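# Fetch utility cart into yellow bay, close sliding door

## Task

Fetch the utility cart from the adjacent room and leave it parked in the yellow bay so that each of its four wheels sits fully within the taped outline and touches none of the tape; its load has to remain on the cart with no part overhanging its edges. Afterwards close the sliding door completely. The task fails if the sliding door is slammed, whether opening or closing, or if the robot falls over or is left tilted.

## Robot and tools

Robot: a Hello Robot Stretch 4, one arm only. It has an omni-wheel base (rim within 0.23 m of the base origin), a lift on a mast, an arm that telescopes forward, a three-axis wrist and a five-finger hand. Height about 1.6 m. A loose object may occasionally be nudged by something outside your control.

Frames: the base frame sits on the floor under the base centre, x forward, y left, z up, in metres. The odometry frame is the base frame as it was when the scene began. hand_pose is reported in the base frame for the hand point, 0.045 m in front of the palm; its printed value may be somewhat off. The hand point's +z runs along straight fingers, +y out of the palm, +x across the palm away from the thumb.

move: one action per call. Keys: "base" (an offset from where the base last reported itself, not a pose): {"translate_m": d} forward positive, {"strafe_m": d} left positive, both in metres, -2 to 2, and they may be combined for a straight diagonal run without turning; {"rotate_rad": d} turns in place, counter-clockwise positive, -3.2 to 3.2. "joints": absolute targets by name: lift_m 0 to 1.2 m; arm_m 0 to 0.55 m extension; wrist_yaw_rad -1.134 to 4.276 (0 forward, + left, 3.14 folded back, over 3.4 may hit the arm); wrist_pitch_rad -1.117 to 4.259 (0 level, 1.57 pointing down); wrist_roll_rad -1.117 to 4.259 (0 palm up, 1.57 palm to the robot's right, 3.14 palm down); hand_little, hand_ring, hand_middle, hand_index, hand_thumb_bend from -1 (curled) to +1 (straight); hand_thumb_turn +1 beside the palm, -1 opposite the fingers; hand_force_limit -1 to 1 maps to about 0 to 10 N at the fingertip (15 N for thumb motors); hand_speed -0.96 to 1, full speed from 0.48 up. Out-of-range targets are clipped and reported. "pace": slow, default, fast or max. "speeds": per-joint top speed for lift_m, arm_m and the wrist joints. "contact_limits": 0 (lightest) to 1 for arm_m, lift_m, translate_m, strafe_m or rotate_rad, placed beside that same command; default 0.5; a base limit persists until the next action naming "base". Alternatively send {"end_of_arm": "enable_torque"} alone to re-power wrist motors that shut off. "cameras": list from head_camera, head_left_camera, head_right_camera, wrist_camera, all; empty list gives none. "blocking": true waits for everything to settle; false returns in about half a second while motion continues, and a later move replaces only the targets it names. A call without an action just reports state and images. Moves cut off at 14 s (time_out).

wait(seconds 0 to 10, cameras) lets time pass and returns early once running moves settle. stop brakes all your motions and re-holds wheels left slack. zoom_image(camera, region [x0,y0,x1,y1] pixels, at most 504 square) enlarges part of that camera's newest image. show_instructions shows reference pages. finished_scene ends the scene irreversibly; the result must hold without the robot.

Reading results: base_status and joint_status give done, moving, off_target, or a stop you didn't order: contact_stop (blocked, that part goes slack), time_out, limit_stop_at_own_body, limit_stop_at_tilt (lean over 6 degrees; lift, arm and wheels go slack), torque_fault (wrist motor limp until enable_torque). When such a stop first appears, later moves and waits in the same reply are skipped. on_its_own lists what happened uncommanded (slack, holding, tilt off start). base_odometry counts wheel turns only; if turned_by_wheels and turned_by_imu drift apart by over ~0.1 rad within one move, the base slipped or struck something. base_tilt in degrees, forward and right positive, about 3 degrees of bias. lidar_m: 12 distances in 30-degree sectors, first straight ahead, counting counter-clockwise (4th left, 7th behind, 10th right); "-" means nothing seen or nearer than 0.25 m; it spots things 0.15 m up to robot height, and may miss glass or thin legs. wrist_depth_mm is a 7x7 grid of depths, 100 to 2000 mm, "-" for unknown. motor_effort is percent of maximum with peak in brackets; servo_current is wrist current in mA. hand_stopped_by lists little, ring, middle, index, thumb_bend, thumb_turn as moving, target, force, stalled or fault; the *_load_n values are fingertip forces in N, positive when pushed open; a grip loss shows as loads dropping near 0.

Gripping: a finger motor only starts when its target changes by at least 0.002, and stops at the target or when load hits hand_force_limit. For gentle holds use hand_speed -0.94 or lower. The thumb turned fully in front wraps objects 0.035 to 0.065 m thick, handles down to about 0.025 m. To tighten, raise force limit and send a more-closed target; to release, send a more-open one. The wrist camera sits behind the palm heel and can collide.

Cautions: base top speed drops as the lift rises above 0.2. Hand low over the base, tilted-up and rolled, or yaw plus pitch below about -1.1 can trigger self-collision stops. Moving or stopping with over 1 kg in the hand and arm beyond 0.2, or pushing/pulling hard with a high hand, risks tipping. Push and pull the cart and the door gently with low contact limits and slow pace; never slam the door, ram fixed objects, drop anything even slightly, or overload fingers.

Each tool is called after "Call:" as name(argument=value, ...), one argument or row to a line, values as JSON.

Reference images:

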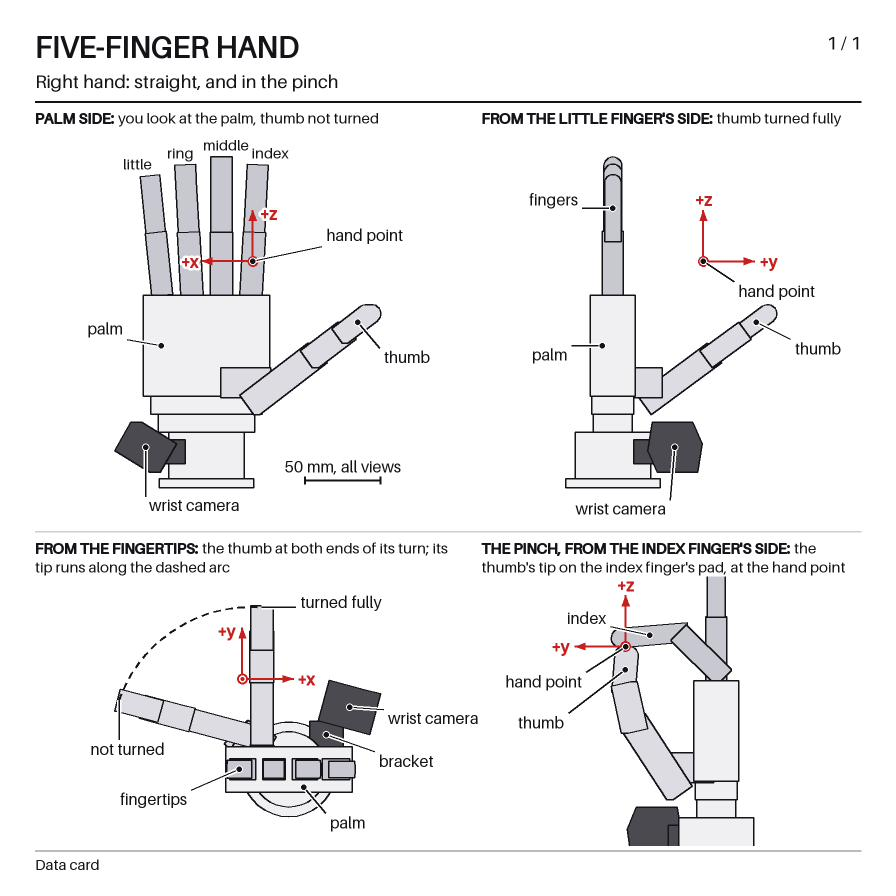

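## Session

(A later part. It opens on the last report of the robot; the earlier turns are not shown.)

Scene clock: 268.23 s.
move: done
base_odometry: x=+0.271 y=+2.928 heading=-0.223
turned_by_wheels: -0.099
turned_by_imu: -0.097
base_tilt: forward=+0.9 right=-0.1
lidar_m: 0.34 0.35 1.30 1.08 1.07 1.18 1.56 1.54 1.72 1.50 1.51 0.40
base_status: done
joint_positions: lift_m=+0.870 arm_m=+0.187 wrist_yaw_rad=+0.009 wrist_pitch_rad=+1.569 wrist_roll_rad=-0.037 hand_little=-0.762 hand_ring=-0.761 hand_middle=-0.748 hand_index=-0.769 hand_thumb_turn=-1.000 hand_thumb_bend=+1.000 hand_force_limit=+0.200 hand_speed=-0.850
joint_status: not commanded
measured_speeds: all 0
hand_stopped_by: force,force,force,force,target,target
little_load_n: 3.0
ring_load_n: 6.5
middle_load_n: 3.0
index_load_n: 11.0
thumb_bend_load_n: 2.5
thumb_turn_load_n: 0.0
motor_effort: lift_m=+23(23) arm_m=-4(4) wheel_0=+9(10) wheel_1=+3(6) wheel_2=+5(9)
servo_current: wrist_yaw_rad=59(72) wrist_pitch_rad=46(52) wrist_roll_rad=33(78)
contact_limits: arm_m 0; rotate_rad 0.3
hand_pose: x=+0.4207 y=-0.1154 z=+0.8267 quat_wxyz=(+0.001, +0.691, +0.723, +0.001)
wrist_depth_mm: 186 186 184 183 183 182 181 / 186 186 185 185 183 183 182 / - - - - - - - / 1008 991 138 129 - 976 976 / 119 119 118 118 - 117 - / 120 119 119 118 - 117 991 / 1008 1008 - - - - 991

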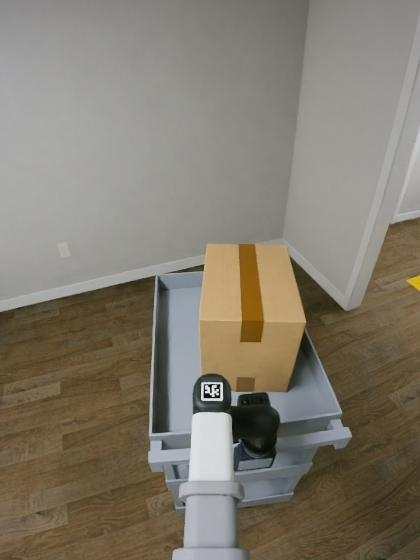

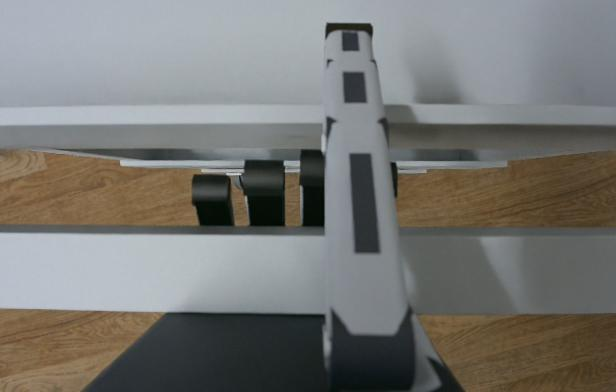

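Call:
move(
  base={"translate_m": 0.025, "strafe_m": 0.075},
  pace="slow",
  contact_limits={"strafe_m": 0.3},
)

Call:
move(
  base={"rotate_rad": -0.11},
  pace="slow",
  contact_limits={"rotate_rad": 0.3},
)

Call:
move(
  base={"translate_m": 0.03, "strafe_m": 0.085},
  pace="slow",
  contact_limits={"strafe_m": 0.3},
)

Call:
move(
  base={"rotate_rad": -0.11},
  pace="slow",
  contact_limits={"rotate_rad": 0.3},
)

Call:
move(
  base={"translate_m": 0.03, "strafe_m": 0.09},
  pace="slow",
  contact_limits={"strafe_m": 0.3},
)

Call:
move(
  base={"rotate_rad": -0.11},
  pace="slow",
  contact_limits={"rotate_rad": 0.3},
  cameras=["head_camera", "head_left_camera", "wrist_camera"],
)

Scene clock: 271.27 s.
move: done
base_odometry: x=+0.312 y=+2.996 heading=-0.224
turned_by_wheels: -0.001
turned_by_imu: -0.006
base_tilt: forward=+1.0 right=-0.1
lidar_m: 0.34 0.40 1.22 1.01 0.99 1.14 1.64 1.59 1.74 1.59 1.56 0.40
base_status: done
joint_positions: lift_m=+0.870 arm_m=+0.187 wrist_yaw_rad=-0.005 wrist_pitch_rad=+1.569 wrist_roll_rad=-0.026 hand_little=-0.762 hand_ring=-0.761 hand_middle=-0.748 hand_index=-0.769 hand_thumb_turn=-1.000 hand_thumb_bend=+1.000 hand_force_limit=+0.200 hand_speed=-0.850
joint_status: not commanded
measured_speeds: all 0
hand_stopped_by: force,force,force,force,target,target
little_load_n: 5.5
ring_load_n: 7.0
middle_load_n: 1.5
index_load_n: 7.0
thumb_bend_load_n: 1.0
thumb_turn_load_n: 4.5
motor_effort: lift_m=+23(23) arm_m=-4(4) wheel_0=-6(10) wheel_1=-1(8) wheel_2=-6(8)
servo_current: wrist_yaw_rad=52(72) wrist_pitch_rad=33(59) wrist_roll_rad=59(78)
contact_limits: arm_m 0; strafe_m 0.3
hand_pose: x=+0.4187 y=-0.1170 z=+0.8267 quat_wxyz=(+0.001, +0.700, +0.715, +0.001)
wrist_depth_mm: 185 185 184 183 182 182 182 / 186 185 185 184 183 184 183 / 976 - - - - - - / 960 1008 138 129 - 976 976 / 119 118 118 118 - 117 976 / 991 119 118 118 - 118 1008 / 1008 1008 - - - - 991
pictures: none

Scene clock: 272.23 s.
move: done
base_odometry: x=+0.312 y=+2.996 heading=-0.332
turned_by_wheels: -0.109
turned_by_imu: -0.106
base_tilt: forward=+1.0 right=-0.1
lidar_m: 0.33 0.36 1.37 1.04 1.00 1.06 1.54 1.60 1.69 1.62 1.56 0.38
base_status: done
joint_positions: lift_m=+0.870 arm_m=+0.187 wrist_yaw_rad=+0.009 wrist_pitch_rad=+1.569 wrist_roll_rad=-0.037 hand_little=-0.762 hand_ring=-0.761 hand_middle=-0.748 hand_index=-0.769 hand_thumb_turn=-1.000 hand_thumb_bend=+1.000 hand_force_limit=+0.200 hand_speed=-0.850
joint_status: not commanded
measured_speeds: all 0
hand_stopped_by: force,force,force,force,target,target
little_load_n: 2.5
ring_load_n: 6.5
middle_load_n: 2.5
index_load_n: 10.0
thumb_bend_load_n: 2.0
thumb_turn_load_n: 0.0
motor_effort: lift_m=+23(23) arm_m=-3(4) wheel_0=+7(8) wheel_1=+3(6) wheel_2=+6(9)
servo_current: wrist_yaw_rad=59(72) wrist_pitch_rad=39(46) wrist_roll_rad=59(91)
contact_limits: arm_m 0; rotate_rad 0.3
hand_pose: x=+0.4206 y=-0.1155 z=+0.8267 quat_wxyz=(+0.001, +0.691, +0.723, +0.001)
wrist_depth_mm: 186 186 184 183 183 181 181 / 187 186 185 185 183 183 182 / - - - - - - - / 991 991 138 129 - 960 976 / 119 119 118 118 - 117 - / 120 119 118 118 - 117 976 / 1008 1008 - - - - 976
pictures: none

Scene clock: 274.40 s.
move: done
base_odometry: x=+0.368 y=+3.066 heading=-0.334
turned_by_wheels: -0.001
turned_by_imu: -0.006
base_tilt: forward=+1.0 right=-0.1
lidar_m: 0.35 0.40 1.27 0.93 0.93 1.00 1.43 1.65 1.73 1.68 1.61 0.39
base_status: done
joint_positions: lift_m=+0.870 arm_m=+0.187 wrist_yaw_rad=-0.008 wrist_pitch_rad=+1.569 wrist_roll_rad=-0.023 hand_little=-0.762 hand_ring=-0.761 hand_middle=-0.748 hand_index=-0.769 hand_thumb_turn=-1.000 hand_thumb_bend=+1.000 hand_force_limit=+0.200 hand_speed=-0.850
joint_status: not commanded
measured_speeds: all 0
hand_stopped_by: force,force,force,force,target,target
little_load_n: 9.5
ring_load_n: 10.5
middle_load_n: 3.0
index_load_n: 7.5
thumb_bend_load_n: 1.5
thumb_turn_load_n: 6.0
motor_effort: lift_m=+23(23) arm_m=-3(4) wheel_0=-9(11) wheel_1=-1(9) wheel_2=-7(11)
servo_current: wrist_yaw_rad=52(65) wrist_pitch_rad=26(59) wrist_roll_rad=72(72)
contact_limits: arm_m 0; strafe_m 0.3
hand_pose: x=+0.4182 y=-0.1173 z=+0.8267 quat_wxyz=(+0.001, +0.702, +0.712, +0.001)
wrist_depth_mm: 185 184 183 183 182 182 182 / 186 186 185 185 184 184 184 / 991 976 - - - - - / 991 976 135 129 - 991 976 / 118 118 118 118 - 117 976 / 1025 991 118 118 - 118 118 / 1008 1008 - - - - 1008
pictures: none

Scene clock: 275.37 s.
move: done
base_odometry: x=+0.368 y=+3.066 heading=-0.442
turned_by_wheels: -0.109
turned_by_imu: -0.106
base_tilt: forward=+1.0 right=-0.2
lidar_m: 0.36 0.36 1.44 1.02 0.94 0.97 1.31 1.66 1.70 1.76 1.63 0.40
base_status: done
joint_positions: lift_m=+0.870 arm_m=+0.187 wrist_yaw_rad=+0.005 wrist_pitch_rad=+1.569 wrist_roll_rad=-0.034 hand_little=-0.762 hand_ring=-0.761 hand_middle=-0.748 hand_index=-0.769 hand_thumb_turn=-1.000 hand_thumb_bend=+1.000 hand_force_limit=+0.200 hand_speed=-0.850
joint_status: not commanded
measured_speeds: all 0
hand_stopped_by: force,force,force,force,target,target
little_load_n: 3.0
ring_load_n: 5.5
middle_load_n: 1.0
index_load_n: 7.5
thumb_bend_load_n: 2.0
thumb_turn_load_n: 0.0
motor_effort: lift_m=+23(24) arm_m=-4(4) wheel_0=+6(8) wheel_1=+3(6) wheel_2=+6(8)
servo_current: wrist_yaw_rad=52(65) wrist_pitch_rad=39(52) wrist_roll_rad=39(72)
contact_limits: arm_m 0; rotate_rad 0.3
hand_pose: x=+0.4201 y=-0.1159 z=+0.8267 quat_wxyz=(+0.001, +0.693, +0.721, +0.001)
wrist_depth_mm: 185 184 185 183 182 181 181 / 186 186 185 184 183 183 182 / 976 - - - - - - / 1008 976 138 128 - 976 960 / 119 119 118 118 - 117 - / 120 120 118 118 - 117 991 / 1042 991 - - - - 991
pictures: none

Scene clock: 277.57 s.
move: done
base_odometry: x=+0.434 y=+3.134 heading=-0.443
turned_by_wheels: -0.001
turned_by_imu: -0.005
base_tilt: forward=+0.9 right=-0.1
lidar_m: 0.35 0.37 1.37 0.95 0.88 0.92 1.22 1.72 1.77 1.78 1.67 0.39
base_status: done
joint_positions: lift_m=+0.870 arm_m=+0.187 wrist_yaw_rad=-0.009 wrist_pitch_rad=+1.569 wrist_roll_rad=-0.022 hand_little=-0.762 hand_ring=-0.761 hand_middle=-0.748 hand_index=-0.769 hand_thumb_turn=-1.000 hand_thumb_bend=+1.000 hand_force_limit=+0.200 hand_speed=-0.850
joint_status: not commanded
measured_speeds: all 0
hand_stopped_by: force,force,force,force,target,target
little_load_n: 11.0
ring_load_n: 11.5
middle_load_n: 4.0
index_load_n: 8.0
thumb_bend_load_n: 1.5
thumb_turn_load_n: 6.0
motor_effort: lift_m=+24(24) arm_m=-3(4) wheel_0=-8(10) wheel_1=-1(10) wheel_2=-6(10)
servo_current: wrist_yaw_rad=59(65) wrist_pitch_rad=33(46) wrist_roll_rad=52(85)
contact_limits: arm_m 0; strafe_m 0.3
hand_pose: x=+0.4181 y=-0.1175 z=+0.8267 quat_wxyz=(+0.001, +0.703, +0.712, +0.001)
wrist_depth_mm: 185 185 184 183 183 183 182 / 185 185 185 184 183 184 184 / 976 976 - - - - - / 991 991 136 129 - 991 960 / 119 118 118 118 - 118 991 / 1008 991 118 118 - 118 118 / 1008 991 - - - - 976
pictures: none

Scene clock: 278.53 s.
move: done
base_odometry: x=+0.434 y=+3.135 heading=-0.552
turned_by_wheels: -0.109
turned_by_imu: -0.106
base_tilt: forward=+1.0 right=-0.1
lidar_m: 0.33 0.36 1.56 0.93 0.88 0.88 1.12 1.73 1.74 1.90 1.67 0.43
base_status: done
joint_positions: lift_m=+0.870 arm_m=+0.187 wrist_yaw_rad=+0.003 wrist_pitch_rad=+1.569 wrist_roll_rad=-0.033 hand_little=-0.762 hand_ring=-0.761 hand_middle=-0.748 hand_index=-0.769 hand_thumb_turn=-1.000 hand_thumb_bend=+1.000 hand_force_limit=+0.200 hand_speed=-0.850
joint_status: not commanded
measured_speeds: all 0
hand_stopped_by: force,force,force,force,target,target
little_load_n: 2.5
ring_load_n: 5.0
middle_load_n: 0.5
index_load_n: 6.5
thumb_bend_load_n: 2.5
thumb_turn_load_n: 0.0
motor_effort: lift_m=+23(23) arm_m=-4(4) wheel_0=+7(8) wheel_1=+2(5) wheel_2=+3(7)
servo_current: wrist_yaw_rad=46(65) wrist_pitch_rad=20(46) wrist_roll_rad=52(72)
contact_limits: arm_m 0; rotate_rad 0.3
hand_pose: x=+0.4199 y=-0.1160 z=+0.8267 quat_wxyz=(+0.001, +0.694, +0.720, +0.001)
wrist_depth_mm: 185 184 183 182 181 181 181 / 186 185 185 184 183 182 182 / 976 - - - - - - / 976 976 139 129 - 976 960 / 119 119 118 118 - 117 - / 120 119 118 118 - 118 976 / 1008 1008 - - - - 991

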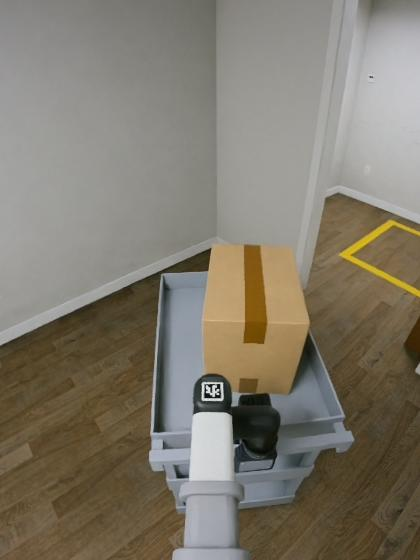

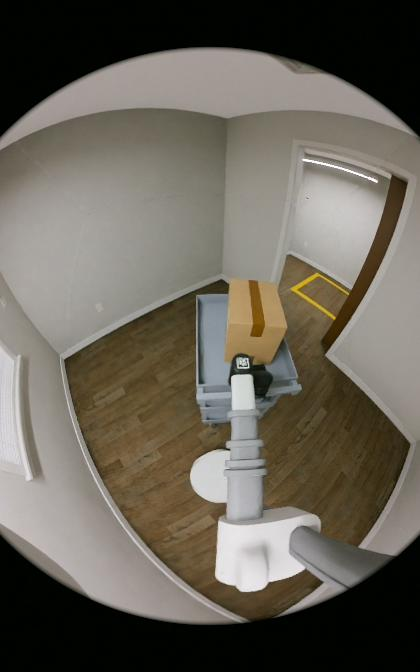

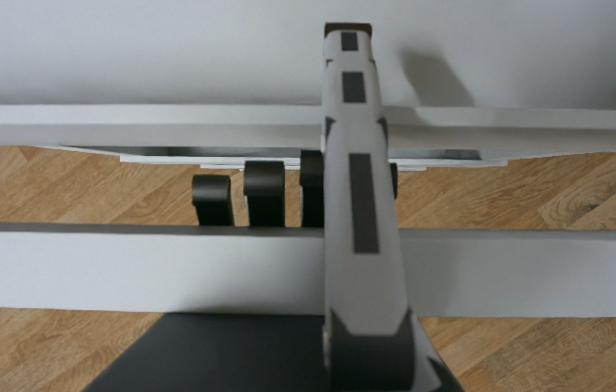

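Call:
move(
  base={"translate_m": 0.05, "strafe_m": 0.09},
  pace="slow",
  contact_limits={"strafe_m": 0.3},
)

Call:
move(
  base={"rotate_rad": -0.11},
  pace="slow",
  contact_limits={"rotate_rad": 0.3},
)

Call:
move(
  base={"translate_m": 0.05, "strafe_m": 0.09},
  pace="slow",
  contact_limits={"strafe_m": 0.3},
)

Call:
move(
  base={"rotate_rad": -0.11},
  pace="slow",
  contact_limits={"rotate_rad": 0.3},
)

Call:
move(
  base={"translate_m": 0.05, "strafe_m": 0.09},
  pace="slow",
  contact_limits={"strafe_m": 0.3},
)

Call:
move(
  base={"rotate_rad": -0.11},
  pace="slow",
  contact_limits={"rotate_rad": 0.3},
)

Call:
move(
  base={"translate_m": 0.04, "strafe_m": 0.09},
  pace="slow",
  contact_limits={"strafe_m": 0.3},
)

Call:
move(
  base={"rotate_rad": -0.11},
  pace="slow",
  contact_limits={"rotate_rad": 0.3},
  cameras=["head_camera", "head_left_camera", "wrist_camera"],
)

Scene clock: 283.60 s.
move: done
base_odometry: x=+0.524 y=+3.185 heading=-0.554
turned_by_wheels: -0.001
turned_by_imu: -0.006
base_tilt: forward=+1.0 right=-0.1
lidar_m: 0.35 0.39 1.45 0.94 0.85 0.85 1.05 1.83 1.84 1.92 1.71 0.37
base_status: done
joint_positions: lift_m=+0.870 arm_m=+0.187 wrist_yaw_rad=-0.015 wrist_pitch_rad=+1.569 wrist_roll_rad=-0.021 hand_little=-0.762 hand_ring=-0.761 hand_middle=-0.748 hand_index=-0.769 hand_thumb_turn=-1.000 hand_thumb_bend=+1.001 hand_force_limit=+0.200 hand_speed=-0.850
joint_status: not commanded
measured_speeds: all 0
hand_stopped_by: force,force,force,force,target,target
little_load_n: 12.0
ring_load_n: 12.0
middle_load_n: 3.5
index_load_n: 6.5
thumb_bend_load_n: 4.0
thumb_turn_load_n: 8.5
motor_effort: lift_m=+23(23) arm_m=-4(4) wheel_0=-5(8) wheel_1=-2(8) wheel_2=-10(14)
servo_current: wrist_yaw_rad=85(91) wrist_pitch_rad=46(46) wrist_roll_rad=52(78)
contact_limits: arm_m 0; strafe_m 0.3
hand_pose: x=+0.4173 y=-0.1179 z=+0.8266 quat_wxyz=(+0.001, +0.705, +0.709, +0.001)
wrist_depth_mm: 183 182 182 181 181 181 180 / 184 183 184 182 182 182 181 / 976 976 197 - - - - / 991 976 135 129 - 960 976 / 118 118 118 118 - 117 124 / 1008 991 118 118 - 118 118 / 1008 1008 - - - - 991
pictures: none

Scene clock: 284.57 s.
move: done
base_odometry: x=+0.524 y=+3.185 heading=-0.663
turned_by_wheels: -0.109
turned_by_imu: -0.107
base_tilt: forward=+1.0 right=-0.1
lidar_m: 0.34 0.36 1.84 0.97 0.84 0.85 1.01 1.66 1.83 2.03 1.74 0.41
base_status: done
joint_positions: lift_m=+0.870 arm_m=+0.187 wrist_yaw_rad=-0.001 wrist_pitch_rad=+1.570 wrist_roll_rad=-0.031 hand_little=-0.762 hand_ring=-0.761 hand_middle=-0.748 hand_index=-0.769 hand_thumb_turn=-1.000 hand_thumb_bend=+1.001 hand_force_limit=+0.200 hand_speed=-0.850
joint_status: not commanded
measured_speeds: all 0
hand_stopped_by: force,force,force,force,target,target
little_load_n: 3.5
ring_load_n: 6.0
middle_load_n: 1.0
index_load_n: 7.5
thumb_bend_load_n: 2.5
thumb_turn_load_n: 0.0
motor_effort: lift_m=+23(23) arm_m=-2(4) wheel_0=+3(8) wheel_1=+2(6) wheel_2=+2(12)
servo_current: wrist_yaw_rad=52(85) wrist_pitch_rad=39(46) wrist_roll_rad=52(78)
contact_limits: arm_m 0; rotate_rad 0.3
hand_pose: x=+0.4191 y=-0.1164 z=+0.8266 quat_wxyz=(+0.000, +0.696, +0.718, +0.000)
wrist_depth_mm: 185 183 183 182 182 181 181 / 186 185 185 183 182 183 182 / 1008 - - - - - - / 991 991 138 129 - 1008 960 / 119 119 118 118 - 117 - / 120 119 119 118 - 117 1008 / 1008 1008 - - - - 1008
pictures: none

Scene clock: 286.87 s.
move: done
base_odometry: x=+0.618 y=+3.225 heading=-0.665
turned_by_wheels: -0.002
turned_by_imu: -0.006
base_tilt: forward=+0.9 right=-0.1
lidar_m: 0.35 0.39 1.76 0.97 0.82 0.82 0.96 1.64 1.93 2.09 1.74 0.38
base_status: done
joint_positions: lift_m=+0.870 arm_m=+0.187 wrist_yaw_rad=-0.016 wrist_pitch_rad=+1.570 wrist_roll_rad=-0.018 hand_little=-0.761 hand_ring=-0.760 hand_middle=-0.748 hand_index=-0.769 hand_thumb_turn=-0.999 hand_thumb_bend=+1.001 hand_force_limit=+0.200 hand_speed=-0.850
joint_status: not commanded
measured_speeds: all 0
hand_stopped_by: force,force,force,force,target,target
little_load_n: 17.0
ring_load_n: 15.5
middle_load_n: 5.5
index_load_n: 8.0
thumb_bend_load_n: 3.5
thumb_turn_load_n: 13.0
motor_effort: lift_m=+23(24) arm_m=+4(4) wheel_0=-10(10) wheel_1=-2(8) wheel_2=-9(14)
servo_current: wrist_yaw_rad=91(98) wrist_pitch_rad=46(46) wrist_roll_rad=52(91)
contact_limits: arm_m 0; strafe_m 0.3
hand_pose: x=+0.4170 y=-0.1181 z=+0.8266 quat_wxyz=(+0.000, +0.706, +0.708, +0.000)
wrist_depth_mm: 183 183 182 182 181 182 181 / 183 183 183 183 183 183 182 / 991 976 199 - - - - / 991 991 135 129 - 976 976 / 118 118 118 118 - 117 128 / 1008 991 118 118 - 118 118 / 1008 1008 - - - - 1008
pictures: none

Scene clock: 287.83 s.
move: done
base_odometry: x=+0.618 y=+3.225 heading=-0.774
turned_by_wheels: -0.109
turned_by_imu: -0.107
base_tilt: forward=+0.9 right=-0.1
lidar_m: 0.32 0.34 1.78 1.00 0.81 0.82 0.90 1.38 1.91 2.11 1.77 0.41
base_status: done
joint_positions: lift_m=+0.870 arm_m=+0.187 wrist_yaw_rad=-0.001 wrist_pitch_rad=+1.570 wrist_roll_rad=-0.030 hand_little=-0.762 hand_ring=-0.760 hand_middle=-0.748 hand_index=-0.769 hand_thumb_turn=-1.000 hand_thumb_bend=+1.001 hand_force_limit=+0.200 hand_speed=-0.850
joint_status: not commanded
measured_speeds: all 0
hand_stopped_by: force,force,force,force,target,target
little_load_n: 4.0
ring_load_n: 6.5
middle_load_n: 1.5
index_load_n: 7.5
thumb_bend_load_n: 2.5
thumb_turn_load_n: 0.0
motor_effort: lift_m=+23(24) arm_m=+4(4) wheel_0=+5(8) wheel_1=+3(5) wheel_2=-1(8)
servo_current: wrist_yaw_rad=39(98) wrist_pitch_rad=33(39) wrist_roll_rad=52(85)
contact_limits: arm_m 0; rotate_rad 0.3
hand_pose: x=+0.4191 y=-0.1165 z=+0.8266 quat_wxyz=(+0.000, +0.697, +0.717, +0.000)
wrist_depth_mm: 184 183 182 182 181 181 180 / 186 185 184 184 182 182 181 / 991 - - - - - - / 991 1008 138 129 - 960 960 / 120 119 118 118 - 117 - / 120 119 119 118 - 118 976 / 1008 1008 - - - - 1008
pictures: none

Scene clock: 290.13 s.
move: done
base_odometry: x=+0.717 y=+3.254 heading=-0.776
turned_by_wheels: -0.002
turned_by_imu: -0.005
base_tilt: forward=+1.0 right=-0.1
lidar_m: 0.35 0.41 1.67 1.00 0.80 0.79 0.89 1.35 2.02 2.22 1.77 0.37
base_status: done
joint_positions: lift_m=+0.870 arm_m=+0.187 wrist_yaw_rad=-0.016 wrist_pitch_rad=+1.570 wrist_roll_rad=-0.017 hand_little=-0.761 hand_ring=-0.760 hand_middle=-0.748 hand_index=-0.769 hand_thumb_turn=-0.999 hand_thumb_bend=+1.001 hand_force_limit=+0.200 hand_speed=-0.850
joint_status: not commanded
measured_speeds: all 0
hand_stopped_by: force,force,force,force,target,target
little_load_n: 19.5
ring_load_n: 17.5
middle_load_n: 6.5
index_load_n: 8.5
thumb_bend_load_n: 3.0
thumb_turn_load_n: 10.5
motor_effort: lift_m=+23(23) arm_m=+4(4) wheel_0=-10(14) wheel_1=-2(7) wheel_2=-9(14)
servo_current: wrist_yaw_rad=85(98) wrist_pitch_rad=33(52) wrist_roll_rad=65(98)
contact_limits: arm_m 0; strafe_m 0.3
hand_pose: x=+0.4169 y=-0.1182 z=+0.8266 quat_wxyz=(+0.000, +0.707, +0.707, +0.000)
wrist_depth_mm: 183 183 183 182 182 182 182 / 185 183 184 183 183 183 183 / 991 991 201 - - - - / 976 976 135 130 - 976 1008 / 118 118 118 118 - 118 130 / 991 1008 118 118 - 118 118 / 1008 1008 - - - - 991
pictures: none

Scene clock: 291.10 s.
move: done
base_odometry: x=+0.717 y=+3.254 heading=-0.885
turned_by_wheels: -0.109
turned_by_imu: -0.108
base_tilt: forward=+1.0 right=-0.2
lidar_m: 0.34 0.37 1.67 1.15 0.81 0.81 0.86 1.20 2.03 2.11 1.83 0.41
base_status: done
joint_positions: lift_m=+0.870 arm_m=+0.187 wrist_yaw_rad=-0.001 wrist_pitch_rad=+1.570 wrist_roll_rad=-0.030 hand_little=-0.762 hand_ring=-0.761 hand_middle=-0.748 hand_index=-0.769 hand_thumb_turn=-1.000 hand_thumb_bend=+1.001 hand_force_limit=+0.200 hand_speed=-0.850
joint_status: not commanded
measured_speeds: all 0
hand_stopped_by: force,force,force,force,target,target
little_load_n: 3.5
ring_load_n: 6.0
middle_load_n: 1.5
index_load_n: 7.5
thumb_bend_load_n: 2.5
thumb_turn_load_n: 0.0
motor_effort: lift_m=+23(23) arm_m=+4(4) wheel_0=+4(8) wheel_1=+2(5) wheel_2=+0(9)
servo_current: wrist_yaw_rad=46(91) wrist_pitch_rad=39(46) wrist_roll_rad=52(91)
contact_limits: arm_m 0; rotate_rad 0.3
hand_pose: x=+0.4191 y=-0.1165 z=+0.8266 quat_wxyz=(+0.000, +0.697, +0.717, +0.000)
wrist_depth_mm: 185 183 183 182 181 181 180 / 186 185 184 183 182 183 182 / 991 - - - - - - / 991 1008 138 129 - 976 976 / 119 119 118 118 - 117 - / 120 120 118 118 - 118 991 / 1025 1025 - - - - 991
pictures: none

Scene clock: 293.37 s.
move: done
base_odometry: x=+0.811 y=+3.280 heading=-0.887
turned_by_wheels: -0.002
turned_by_imu: -0.006
base_tilt: forward=+1.0 right=-0.1
lidar_m: 0.37 0.42 1.58 1.10 0.82 0.78 0.86 1.16 2.11 2.20 1.83 0.37
base_status: done
joint_positions: lift_m=+0.870 arm_m=+0.187 wrist_yaw_rad=-0.014 wrist_pitch_rad=+1.570 wrist_roll_rad=-0.018 hand_little=-0.761 hand_ring=-0.760 hand_middle=-0.748 hand_index=-0.769 hand_thumb_turn=-1.000 hand_thumb_bend=+1.000 hand_force_limit=+0.200 hand_speed=-0.850
joint_status: not commanded
measured_speeds: all 0
hand_stopped_by: force,force,force,force,target,target
little_load_n: 19.0
ring_load_n: 17.0
middle_load_n: 6.0
index_load_n: 8.5
thumb_bend_load_n: 2.0
thumb_turn_load_n: 9.0
motor_effort: lift_m=+23(23) arm_m=+4(4) wheel_0=-10(15) wheel_1=-2(8) wheel_2=-9(12)
servo_current: wrist_yaw_rad=78(85) wrist_pitch_rad=33(46) wrist_roll_rad=91(91)
contact_limits: arm_m 0; strafe_m 0.3
hand_pose: x=+0.4172 y=-0.1180 z=+0.8266 quat_wxyz=(+0.000, +0.706, +0.708, +0.000)
wrist_depth_mm: 184 183 184 183 182 182 182 / 185 185 185 184 184 184 183 / 976 991 198 - - - - / 976 960 135 130 - 976 976 / 118 118 118 118 - 117 130 / 991 991 118 118 - 118 118 / 1025 991 - - - - 1008
pictures: none

Scene clock: 294.33 s.
move: done
base_odometry: x=+0.811 y=+3.280 heading=-0.997
turned_by_wheels: -0.110
turned_by_imu: -0.108
base_tilt: forward=+1.0 right=-0.1
lidar_m: 0.35 0.37 1.58 1.28 0.83 0.75 0.83 1.05 2.12 2.17 1.93 0.42
base_status: done
joint_positions: lift_m=+0.870 arm_m=+0.187 wrist_yaw_rad=-0.001 wrist_pitch_rad=+1.570 wrist_roll_rad=-0.031 hand_little=-0.762 hand_ring=-0.761 hand_middle=-0.748 hand_index=-0.769 hand_thumb_turn=-1.000 hand_thumb_bend=+1.001 hand_force_limit=+0.200 hand_speed=-0.850
joint_status: not commanded
measured_speeds: all 0
hand_stopped_by: force,force,force,force,target,target
little_load_n: 3.0
ring_load_n: 6.0
middle_load_n: 1.0
index_load_n: 7.0
thumb_bend_load_n: 3.0
thumb_turn_load_n: 0.0
motor_effort: lift_m=+23(23) arm_m=+3(4) wheel_0=+3(9) wheel_1=+2(5) wheel_2=-2(8)
servo_current: wrist_yaw_rad=46(85) wrist_pitch_rad=26(52) wrist_roll_rad=46(91)
contact_limits: arm_m 0; rotate_rad 0.3
hand_pose: x=+0.4191 y=-0.1165 z=+0.8266 quat_wxyz=(+0.000, +0.697, +0.717, +0.000)
wrist_depth_mm: 184 182 183 182 181 181 180 / 185 184 184 183 182 183 182 / 976 - - - - - - / 991 991 138 129 - 991 960 / 119 119 118 118 - 117 - / 120 119 119 118 - 117 1008 / 1008 1008 - - - - 991

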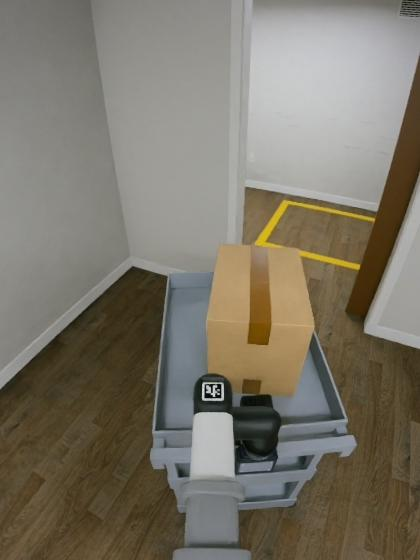

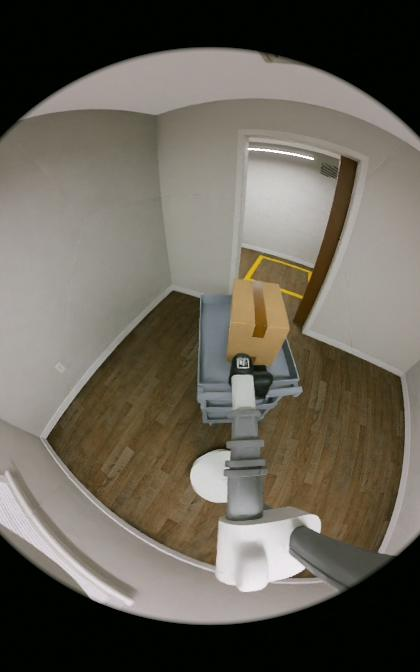

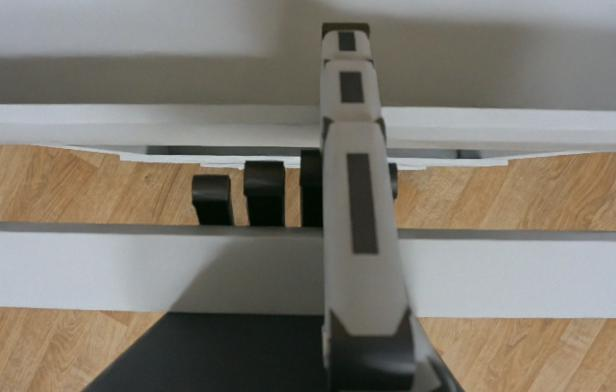

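Call:
move(
  base={"strafe_m": 0.068},
  pace="slow",
  contact_limits={"strafe_m": 0.3},
)

Call:
move(
  base={"rotate_rad": -0.1},
  pace="slow",
  contact_limits={"rotate_rad": 0.3},
)

Call:
move(
  base={"strafe_m": 0.068},
  pace="slow",
  contact_limits={"strafe_m": 0.3},
)

Call:
move(
  base={"rotate_rad": -0.1},
  pace="slow",
  contact_limits={"rotate_rad": 0.3},
)

Call:
move(
  base={"strafe_m": 0.068},
  pace="slow",
  contact_limits={"strafe_m": 0.3},
)

Call:
move(
  base={"rotate_rad": -0.1},
  pace="slow",
  contact_limits={"rotate_rad": 0.3},
  cameras=["head_camera", "head_left_camera", "head_right_camera", "wrist_camera"],
)

Scene clock: 298.37 s.
move: done
base_odometry: x=+0.868 y=+3.317 heading=-0.997
turned_by_wheels: +0.000
turned_by_imu: -0.003
base_tilt: forward=+1.0 right=-0.1
lidar_m: 0.36 0.39 1.51 1.27 0.79 0.73 0.79 1.01 2.18 2.23 1.93 0.41
base_status: done
joint_positions: lift_m=+0.870 arm_m=+0.187 wrist_yaw_rad=-0.003 wrist_pitch_rad=+1.569 wrist_roll_rad=-0.026 hand_little=-0.762 hand_ring=-0.761 hand_middle=-0.748 hand_index=-0.769 hand_thumb_turn=-1.000 hand_thumb_bend=+1.000 hand_force_limit=+0.200 hand_speed=-0.850
joint_status: not commanded
measured_speeds: all 0
hand_stopped_by: force,force,force,force,target,target
little_load_n: 7.5
ring_load_n: 9.0
middle_load_n: 2.5
index_load_n: 7.5
thumb_bend_load_n: 1.0
thumb_turn_load_n: 0.0
motor_effort: lift_m=+23(24) arm_m=+1(4) wheel_0=-5(13) wheel_1=+1(7) wheel_2=-1(6)
servo_current: wrist_yaw_rad=46(52) wrist_pitch_rad=26(52) wrist_roll_rad=33(65)
contact_limits: arm_m 0; strafe_m 0.3
hand_pose: x=+0.4190 y=-0.1168 z=+0.8266 quat_wxyz=(+0.001, +0.699, +0.715, +0.001)
wrist_depth_mm: 186 185 185 183 183 182 183 / 186 186 185 185 184 183 183 / 991 - - - - - - / 976 976 140 129 - 976 976 / 119 118 118 118 - 117 991 / 1008 976 118 118 - 118 118 / 1025 1008 - - - - 976
pictures: none

Scene clock: 299.30 s.
move: done
base_odometry: x=+0.868 y=+3.317 heading=-1.096
turned_by_wheels: -0.099
turned_by_imu: -0.097
base_tilt: forward=+1.0 right=-0.1
lidar_m: 0.34 0.34 1.52 1.42 0.83 0.73 0.77 0.90 1.82 2.20 2.06 0.41
base_status: done
joint_positions: lift_m=+0.870 arm_m=+0.187 wrist_yaw_rad=+0.007 wrist_pitch_rad=+1.569 wrist_roll_rad=-0.034 hand_little=-0.762 hand_ring=-0.761 hand_middle=-0.748 hand_index=-0.769 hand_thumb_turn=-1.000 hand_thumb_bend=+1.000 hand_force_limit=+0.200 hand_speed=-0.850
joint_status: not commanded
measured_speeds: all 0
hand_stopped_by: force,force,force,force,target,target
little_load_n: 2.5
ring_load_n: 5.0
middle_load_n: 1.5
index_load_n: 8.5
thumb_bend_load_n: 2.0
thumb_turn_load_n: 0.0
motor_effort: lift_m=+23(24) arm_m=-1(1) wheel_0=+2(6) wheel_1=+2(5) wheel_2=+8(8)
servo_current: wrist_yaw_rad=59(59) wrist_pitch_rad=39(52) wrist_roll_rad=59(65)
contact_limits: arm_m 0; rotate_rad 0.3
hand_pose: x=+0.4204 y=-0.1158 z=+0.8266 quat_wxyz=(+0.001, +0.693, +0.721, +0.001)
wrist_depth_mm: 186 186 185 184 183 183 182 / 187 186 185 185 183 183 183 / - - - - - - 946 / 976 1008 138 129 - 976 960 / 119 119 118 118 - 116 - / 120 119 118 118 - 117 991 / 1025 991 - - - - 991
pictures: none

Scene clock: 301.13 s.
move: done
base_odometry: x=+0.929 y=+3.348 heading=-1.096
turned_by_wheels: +0.000
turned_by_imu: -0.002
base_tilt: forward=+1.1 right=+0.0
lidar_m: 0.35 0.38 1.45 1.39 0.83 0.70 0.74 0.90 1.76 2.25 2.06 0.41
base_status: done
joint_positions: lift_m=+0.870 arm_m=+0.187 wrist_yaw_rad=+0.001 wrist_pitch_rad=+1.569 wrist_roll_rad=-0.030 hand_little=-0.762 hand_ring=-0.761 hand_middle=-0.748 hand_index=-0.769 hand_thumb_turn=-1.000 hand_thumb_bend=+1.000 hand_force_limit=+0.200 hand_speed=-0.850
joint_status: not commanded
measured_speeds: all 0
hand_stopped_by: force,force,force,force,target,target
little_load_n: 3.0
ring_load_n: 5.5
middle_load_n: 1.0
index_load_n: 7.0
thumb_bend_load_n: 1.0
thumb_turn_load_n: 0.0
motor_effort: lift_m=+24(24) arm_m=-3(4) wheel_0=-4(8) wheel_1=+2(7) wheel_2=+3(7)
servo_current: wrist_yaw_rad=46(65) wrist_pitch_rad=39(52) wrist_roll_rad=59(78)
contact_limits: arm_m 0; strafe_m 0.3
hand_pose: x=+0.4196 y=-0.1163 z=+0.8266 quat_wxyz=(+0.001, +0.696, +0.718, +0.001)
wrist_depth_mm: 186 185 185 183 182 183 182 / 187 186 186 185 183 184 183 / 976 - - - - - - / 1008 991 138 128 - 976 960 / 119 119 118 118 - 117 976 / 1008 119 119 118 - 118 991 / 1008 1008 - - - - 976
pictures: none

Scene clock: 302.07 s.
move: done
base_odometry: x=+0.929 y=+3.348 heading=-1.195
turned_by_wheels: -0.098
turned_by_imu: -0.097
base_tilt: forward=+1.0 right=-0.1
lidar_m: 0.34 0.36 1.48 1.45 0.88 0.72 0.72 0.88 1.45 2.25 2.16 0.43
base_status: done
joint_positions: lift_m=+0.870 arm_m=+0.187 wrist_yaw_rad=+0.013 wrist_pitch_rad=+1.568 wrist_roll_rad=-0.039 hand_little=-0.762 hand_ring=-0.761 hand_middle=-0.748 hand_index=-0.768 hand_thumb_turn=-1.000 hand_thumb_bend=+1.000 hand_force_limit=+0.200 hand_speed=-0.850
joint_status: not commanded
measured_speeds: all 0
hand_stopped_by: force,force,force,force,target,target
little_load_n: 3.0
ring_load_n: 8.0
middle_load_n: 5.0
index_load_n: 14.5
thumb_bend_load_n: 2.5
thumb_turn_load_n: -1.5
motor_effort: lift_m=+23(24) arm_m=-4(4) wheel_0=+8(11) wheel_1=+4(5) wheel_2=+9(16)
servo_current: wrist_yaw_rad=72(85) wrist_pitch_rad=33(59) wrist_roll_rad=59(78)
contact_limits: arm_m 0; rotate_rad 0.3
hand_pose: x=+0.4214 y=-0.1151 z=+0.8267 quat_wxyz=(+0.001, +0.688, +0.725, +0.001)
wrist_depth_mm: 186 185 185 183 183 182 182 / 187 187 186 184 185 183 183 / - - - - - - - / 991 991 134 129 - 991 991 / 119 119 118 118 - 117 - / 120 119 118 118 - 117 976 / 1008 1008 - - - - 976
pictures: none

Scene clock: 303.90 s.
move: done
base_odometry: x=+0.992 y=+3.373 heading=-1.195
turned_by_wheels: +0.000
turned_by_imu: -0.004
base_tilt: forward=+1.0 right=-0.1
lidar_m: 0.35 0.36 1.38 1.38 0.86 0.71 0.71 0.83 1.43 2.29 2.18 0.41
base_status: done
joint_positions: lift_m=+0.870 arm_m=+0.187 wrist_yaw_rad=+0.001 wrist_pitch_rad=+1.568 wrist_roll_rad=-0.032 hand_little=-0.762 hand_ring=-0.761 hand_middle=-0.748 hand_index=-0.768 hand_thumb_turn=-1.000 hand_thumb_bend=+1.000 hand_force_limit=+0.200 hand_speed=-0.850
joint_status: not commanded
measured_speeds: all 0
hand_stopped_by: force,force,force,force,target,target
little_load_n: 2.0
ring_load_n: 5.0
middle_load_n: 1.0
index_load_n: 7.5
thumb_bend_load_n: 1.5
thumb_turn_load_n: 0.0
motor_effort: lift_m=+23(24) arm_m=-3(4) wheel_0=-4(7) wheel_1=+2(9) wheel_2=-2(9)
servo_current: wrist_yaw_rad=52(78) wrist_pitch_rad=33(59) wrist_roll_rad=46(72)
contact_limits: arm_m 0; strafe_m 0.3
hand_pose: x=+0.4197 y=-0.1162 z=+0.8267 quat_wxyz=(+0.001, +0.695, +0.719, +0.001)
wrist_depth_mm: 185 183 183 182 182 181 181 / 185 185 185 183 183 183 183 / 991 - - - - - 946 / 991 960 138 129 - 991 976 / 119 118 118 118 - 117 117 / 120 119 118 118 - 118 991 / 1008 1008 - - - - 991
pictures: none

Scene clock: 304.83 s.
move: done
base_odometry: x=+0.992 y=+3.373 heading=-1.294
turned_by_wheels: -0.099
turned_by_imu: -0.096
base_tilt: forward=+1.0 right=-0.1
lidar_m: 0.35 0.36 1.40 1.38 0.95 0.68 0.72 0.81 1.24 2.32 2.34 0.42
base_status: done
joint_positions: lift_m=+0.870 arm_m=+0.187 wrist_yaw_rad=+0.015 wrist_pitch_rad=+1.568 wrist_roll_rad=-0.042 hand_little=-0.762 hand_ring=-0.761 hand_middle=-0.748 hand_index=-0.768 hand_thumb_turn=-1.000 hand_thumb_bend=+1.001 hand_force_limit=+0.200 hand_speed=-0.850
joint_status: not commanded
measured_speeds: translate_m=+0.000 strafe_m=+0.000 rotate_rad=-0.001 lift_m=+0.000 arm_m=+0.000 wrist_yaw_rad=-0.012 wrist_pitch_rad=+0.000 wrist_roll_rad=+0.000
hand_stopped_by: force,force,force,force,target,target
little_load_n: 3.0
ring_load_n: 8.5
middle_load_n: 5.5
index_load_n: 15.5
thumb_bend_load_n: 2.0
thumb_turn_load_n: 0.0
motor_effort: lift_m=+24(24) arm_m=-3(4) wheel_0=+8(13) wheel_1=+5(8) wheel_2=+7(14)
servo_current: wrist_yaw_rad=85(98) wrist_pitch_rad=26(46) wrist_roll_rad=65(72)
contact_limits: arm_m 0; rotate_rad 0.3
hand_pose: x=+0.4216 y=-0.1148 z=+0.8267 quat_wxyz=(+0.001, +0.687, +0.727, +0.001)
wrist_depth_mm: 186 186 185 183 183 182 182 / 187 186 186 185 183 183 183 / - - - - - - - / 991 991 134 129 - 976 976 / 120 119 118 118 - 117 - / 120 119 118 118 - 117 976 / 1008 1008 - - - - 976

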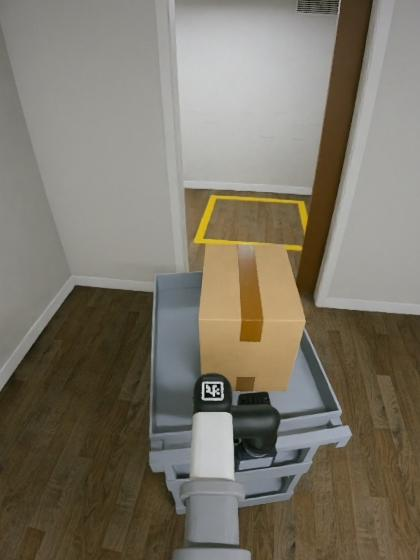

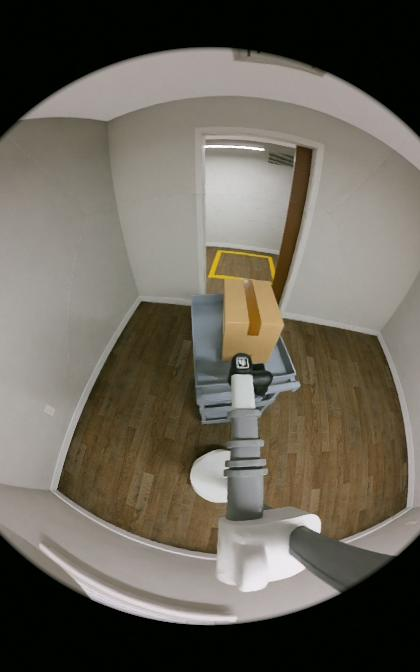

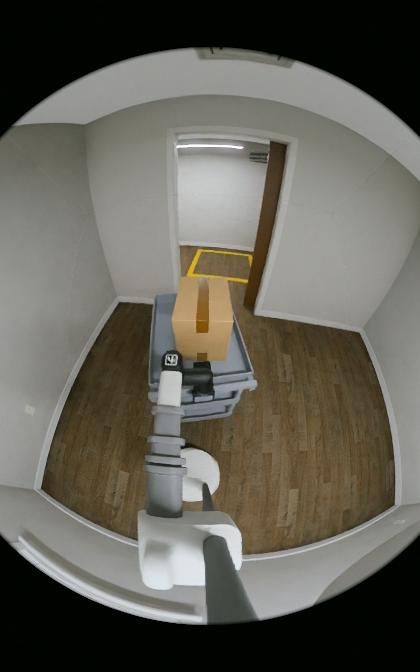

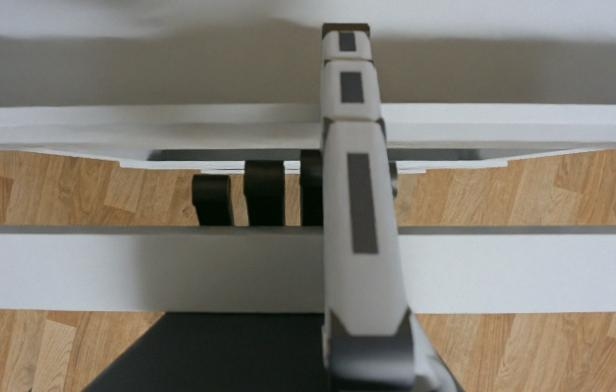

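Call:
move(
  base={"strafe_m": 0.065},
  pace="slow",
  contact_limits={"strafe_m": 0.3},
)

Call:
move(
  base={"rotate_rad": -0.09},
  pace="slow",
  contact_limits={"rotate_rad": 0.3},
  cameras=["head_camera", "head_left_camera", "head_right_camera", "wrist_camera"],
)

Call:
zoom_image(
  camera="head_camera",
  region=[60, 150, 380, 470],
)

Scene clock: 310.93 s.
move: done
base_odometry: x=+1.055 y=+3.391 heading=-1.294
turned_by_wheels: +0.000
turned_by_imu: -0.004
base_tilt: forward=+1.0 right=-0.1
lidar_m: 0.36 0.39 1.35 1.31 0.89 0.70 0.69 0.81 1.21 2.38 2.39 0.40
base_status: done
joint_positions: lift_m=+0.870 arm_m=+0.187 wrist_yaw_rad=+0.000 wrist_pitch_rad=+1.568 wrist_roll_rad=-0.032 hand_little=-0.762 hand_ring=-0.761 hand_middle=-0.748 hand_index=-0.768 hand_thumb_turn=-1.000 hand_thumb_bend=+1.000 hand_force_limit=+0.200 hand_speed=-0.850
joint_status: not commanded
measured_speeds: all 0
hand_stopped_by: force,force,force,force,target,target
little_load_n: 2.5
ring_load_n: 5.0
middle_load_n: 1.0
index_load_n: 7.5
thumb_bend_load_n: 2.0
thumb_turn_load_n: 0.0
motor_effort: lift_m=+23(24) arm_m=-4(4) wheel_0=-4(9) wheel_1=+2(8) wheel_2=-2(6)
servo_current: wrist_yaw_rad=52(78) wrist_pitch_rad=52(52) wrist_roll_rad=39(78)
contact_limits: arm_m 0; strafe_m 0.3
hand_pose: x=+0.4196 y=-0.1163 z=+0.8267 quat_wxyz=(+0.001, +0.696, +0.718, +0.001)
wrist_depth_mm: 185 183 183 182 181 182 182 / 186 185 185 184 183 183 183 / 976 - - - - - 960 / 991 1008 138 129 - 976 976 / 119 119 118 118 - 117 117 / 119 119 118 118 - 118 976 / 1008 1008 - - - - 1008
pictures: none

Scene clock: 311.83 s.
move: done
base_odometry: x=+1.055 y=+3.391 heading=-1.382
turned_by_wheels: -0.088
turned_by_imu: -0.087
base_tilt: forward=+0.9 right=-0.1
lidar_m: 0.34 0.36 1.39 1.30 0.99 0.70 0.67 0.77 1.09 2.36 2.50 0.37
base_status: done
joint_positions: lift_m=+0.870 arm_m=+0.187 wrist_yaw_rad=+0.012 wrist_pitch_rad=+1.568 wrist_roll_rad=-0.039 hand_little=-0.762 hand_ring=-0.761 hand_middle=-0.748 hand_index=-0.768 hand_thumb_turn=-1.000 hand_thumb_bend=+1.000 hand_force_limit=+0.200 hand_speed=-0.850
joint_status: not commanded
measured_speeds: translate_m=+0.000 strafe_m=+0.000 rotate_rad=-0.001 lift_m=+0.000 arm_m=+0.000 wrist_yaw_rad=+0.000 wrist_pitch_rad=+0.000 wrist_roll_rad=+0.000
hand_stopped_by: force,force,force,force,target,target
little_load_n: 3.0
ring_load_n: 7.5
middle_load_n: 4.5
index_load_n: 13.0
thumb_bend_load_n: 2.5
thumb_turn_load_n: 0.0
motor_effort: lift_m=+24(24) arm_m=-4(4) wheel_0=+10(11) wheel_1=+3(5) wheel_2=+8(12)
servo_current: wrist_yaw_rad=65(72) wrist_pitch_rad=46(52) wrist_roll_rad=52(72)
contact_limits: arm_m 0; rotate_rad 0.3
hand_pose: x=+0.4211 y=-0.1152 z=+0.8267 quat_wxyz=(+0.001, +0.689, +0.725, +0.001)
wrist_depth_mm: 186 185 185 183 183 183 182 / 187 186 186 185 183 183 182 / - - - - - - - / 991 991 138 129 - 976 960 / 120 119 118 118 - 117 - / 120 119 118 118 - 117 991 / 1008 1008 - - - - 991

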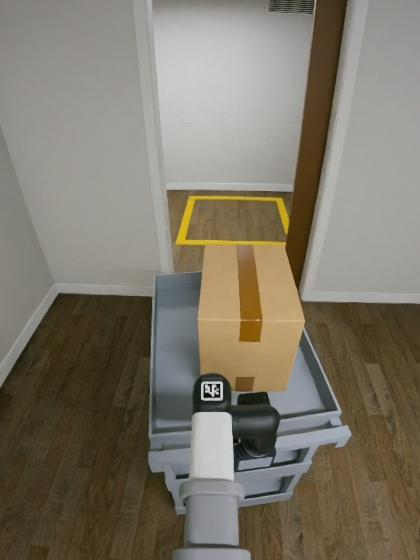

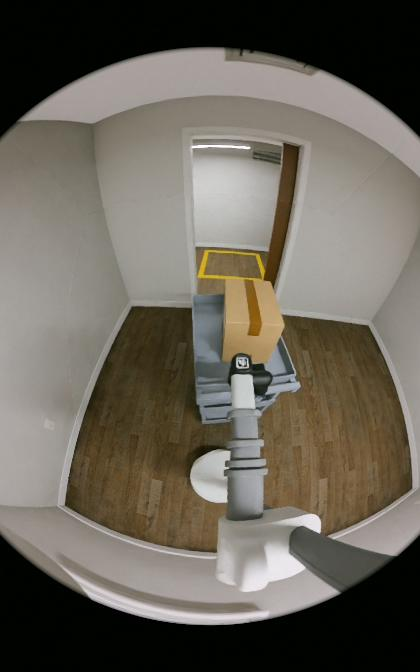

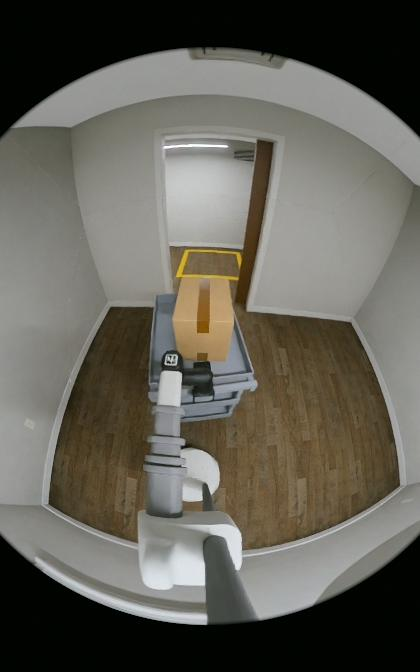

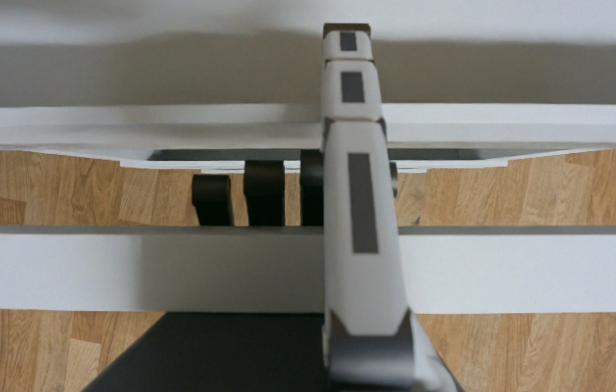

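Scaled by 1.575 from the camera's image (finer frame: 600x800).

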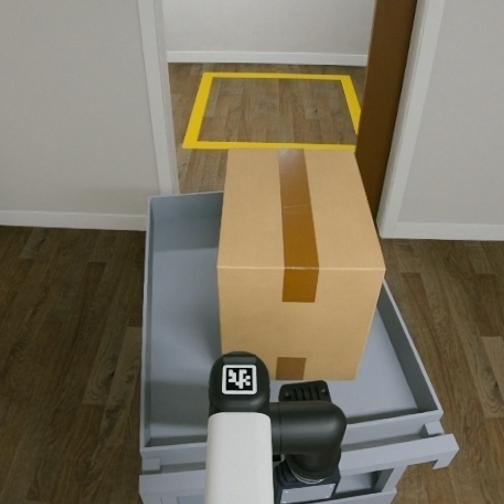

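Call:
move(
  base={"rotate_rad": -0.05},
  pace="slow",
  contact_limits={"rotate_rad": 0.3},
)

Call:
move(
  base={"translate_m": 0.45, "strafe_m": -0.02},
  pace="slow",
  contact_limits={"translate_m": 0.3},
  cameras=["head_camera", "head_left_camera", "wrist_camera"],
)

Call:
zoom_image(
  camera="head_camera",
  region=[60, 150, 380, 470],
)

Scene clock: 317.13 s.
move: done
base_odometry: x=+1.055 y=+3.391 heading=-1.431
turned_by_wheels: -0.049
turned_by_imu: -0.050
base_tilt: forward=+1.0 right=-0.1
lidar_m: 0.33 0.33 1.38 1.32 1.05 0.74 0.69 0.72 1.04 2.35 2.48 0.41
base_status: done
joint_positions: lift_m=+0.870 arm_m=+0.187 wrist_yaw_rad=+0.001 wrist_pitch_rad=+1.568 wrist_roll_rad=-0.035 hand_little=-0.762 hand_ring=-0.761 hand_middle=-0.748 hand_index=-0.768 hand_thumb_turn=-1.000 hand_thumb_bend=+1.001 hand_force_limit=+0.200 hand_speed=-0.850
joint_status: not commanded
measured_speeds: all 0
hand_stopped_by: force,force,force,force,target,target
little_load_n: 2.5
ring_load_n: 5.5
middle_load_n: 0.5
index_load_n: 7.0
thumb_bend_load_n: 2.0
thumb_turn_load_n: 0.0
motor_effort: lift_m=+24(24) arm_m=-3(4) wheel_0=+5(17) wheel_1=+4(8) wheel_2=+2(16)
servo_current: wrist_yaw_rad=39(117) wrist_pitch_rad=39(46) wrist_roll_rad=46(104)
contact_limits: arm_m 0; rotate_rad 0.3
hand_pose: x=+0.4199 y=-0.1160 z=+0.8267 quat_wxyz=(+0.001, +0.694, +0.720, +0.001)
wrist_depth_mm: 185 184 183 182 181 181 181 / 186 185 184 183 183 183 182 / 991 - - - - - 976 / 1008 976 138 129 - 976 976 / 119 118 118 118 - 117 116 / 120 119 118 118 - 118 976 / 1008 991 - - - - 991
pictures: none

Scene clock: 322.93 s.
move: done
base_odometry: x=+1.097 y=+2.942 heading=-1.433
turned_by_wheels: -0.002
turned_by_imu: -0.016
base_tilt: forward=+1.0 right=-0.1
lidar_m: 0.38 0.41 1.43 1.34 1.38 1.19 1.12 1.20 1.66 2.35 2.07 0.37
base_status: done
joint_positions: lift_m=+0.870 arm_m=+0.187 wrist_yaw_rad=-0.024 wrist_pitch_rad=+1.571 wrist_roll_rad=-0.010 hand_little=-0.760 hand_ring=-0.759 hand_middle=-0.747 hand_index=-0.769 hand_thumb_turn=-0.999 hand_thumb_bend=+1.001 hand_force_limit=+0.200 hand_speed=-0.850
joint_status: not commanded
measured_speeds: all 0
hand_stopped_by: force,force,force,force,target,target
little_load_n: 31.5
ring_load_n: 25.0
middle_load_n: 10.5
index_load_n: 8.5
thumb_bend_load_n: 5.0
thumb_turn_load_n: 15.0
on_its_own: wrist_yaw_rad is at rest, and its servo_current (143 mA) is outside its rest range (0 to 104 mA); wrist_roll_rad is at rest, and its servo_current (124 mA) is outside its rest range (0 to 104 mA)
motor_effort: lift_m=+24(24) arm_m=+4(4) wheel_0=-11(14) wheel_1=-4(7) wheel_2=-11(21)
servo_current: wrist_yaw_rad=143(156) wrist_pitch_rad=33(52) wrist_roll_rad=124(150)
contact_limits: arm_m 0; translate_m 0.3
hand_pose: x=+0.4154 y=-0.1191 z=+0.8265 quat_wxyz=(+0.000, +0.712, +0.702, +0.000)
wrist_depth_mm: 183 183 182 182 181 181 182 / 183 183 184 183 183 183 183 / 976 976 439 128 - - - / 991 976 134 130 - 991 960 / 117 117 117 117 - 118 991 / 991 1008 117 118 - 118 118 / 1008 991 - - - - 1008

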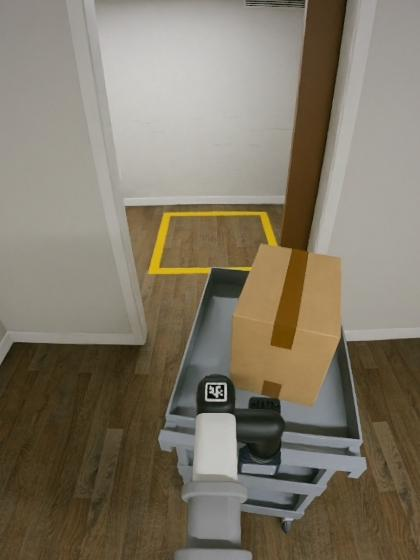

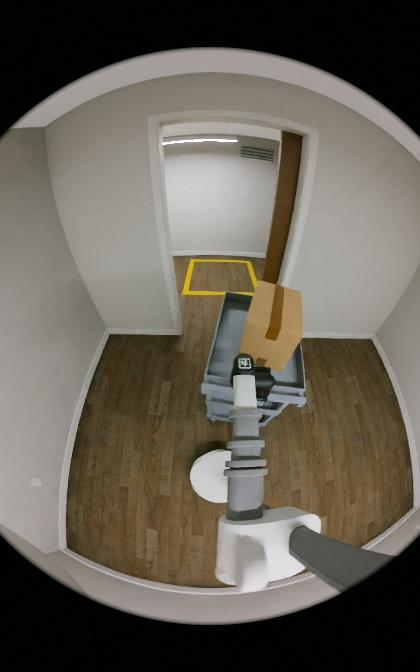

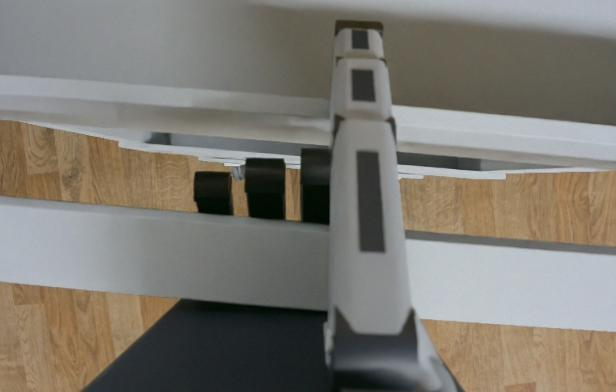

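Scaled by 1.575 from the camera's image (finer frame: 600x800).

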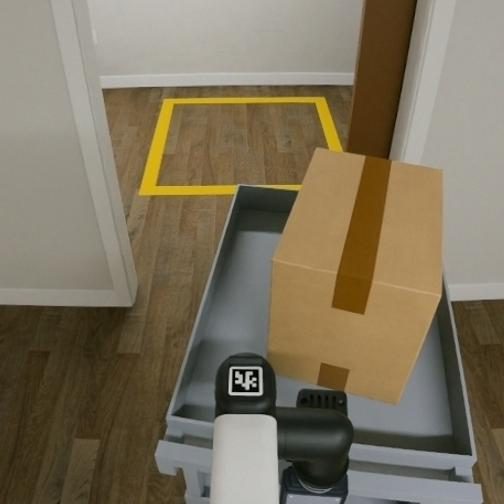

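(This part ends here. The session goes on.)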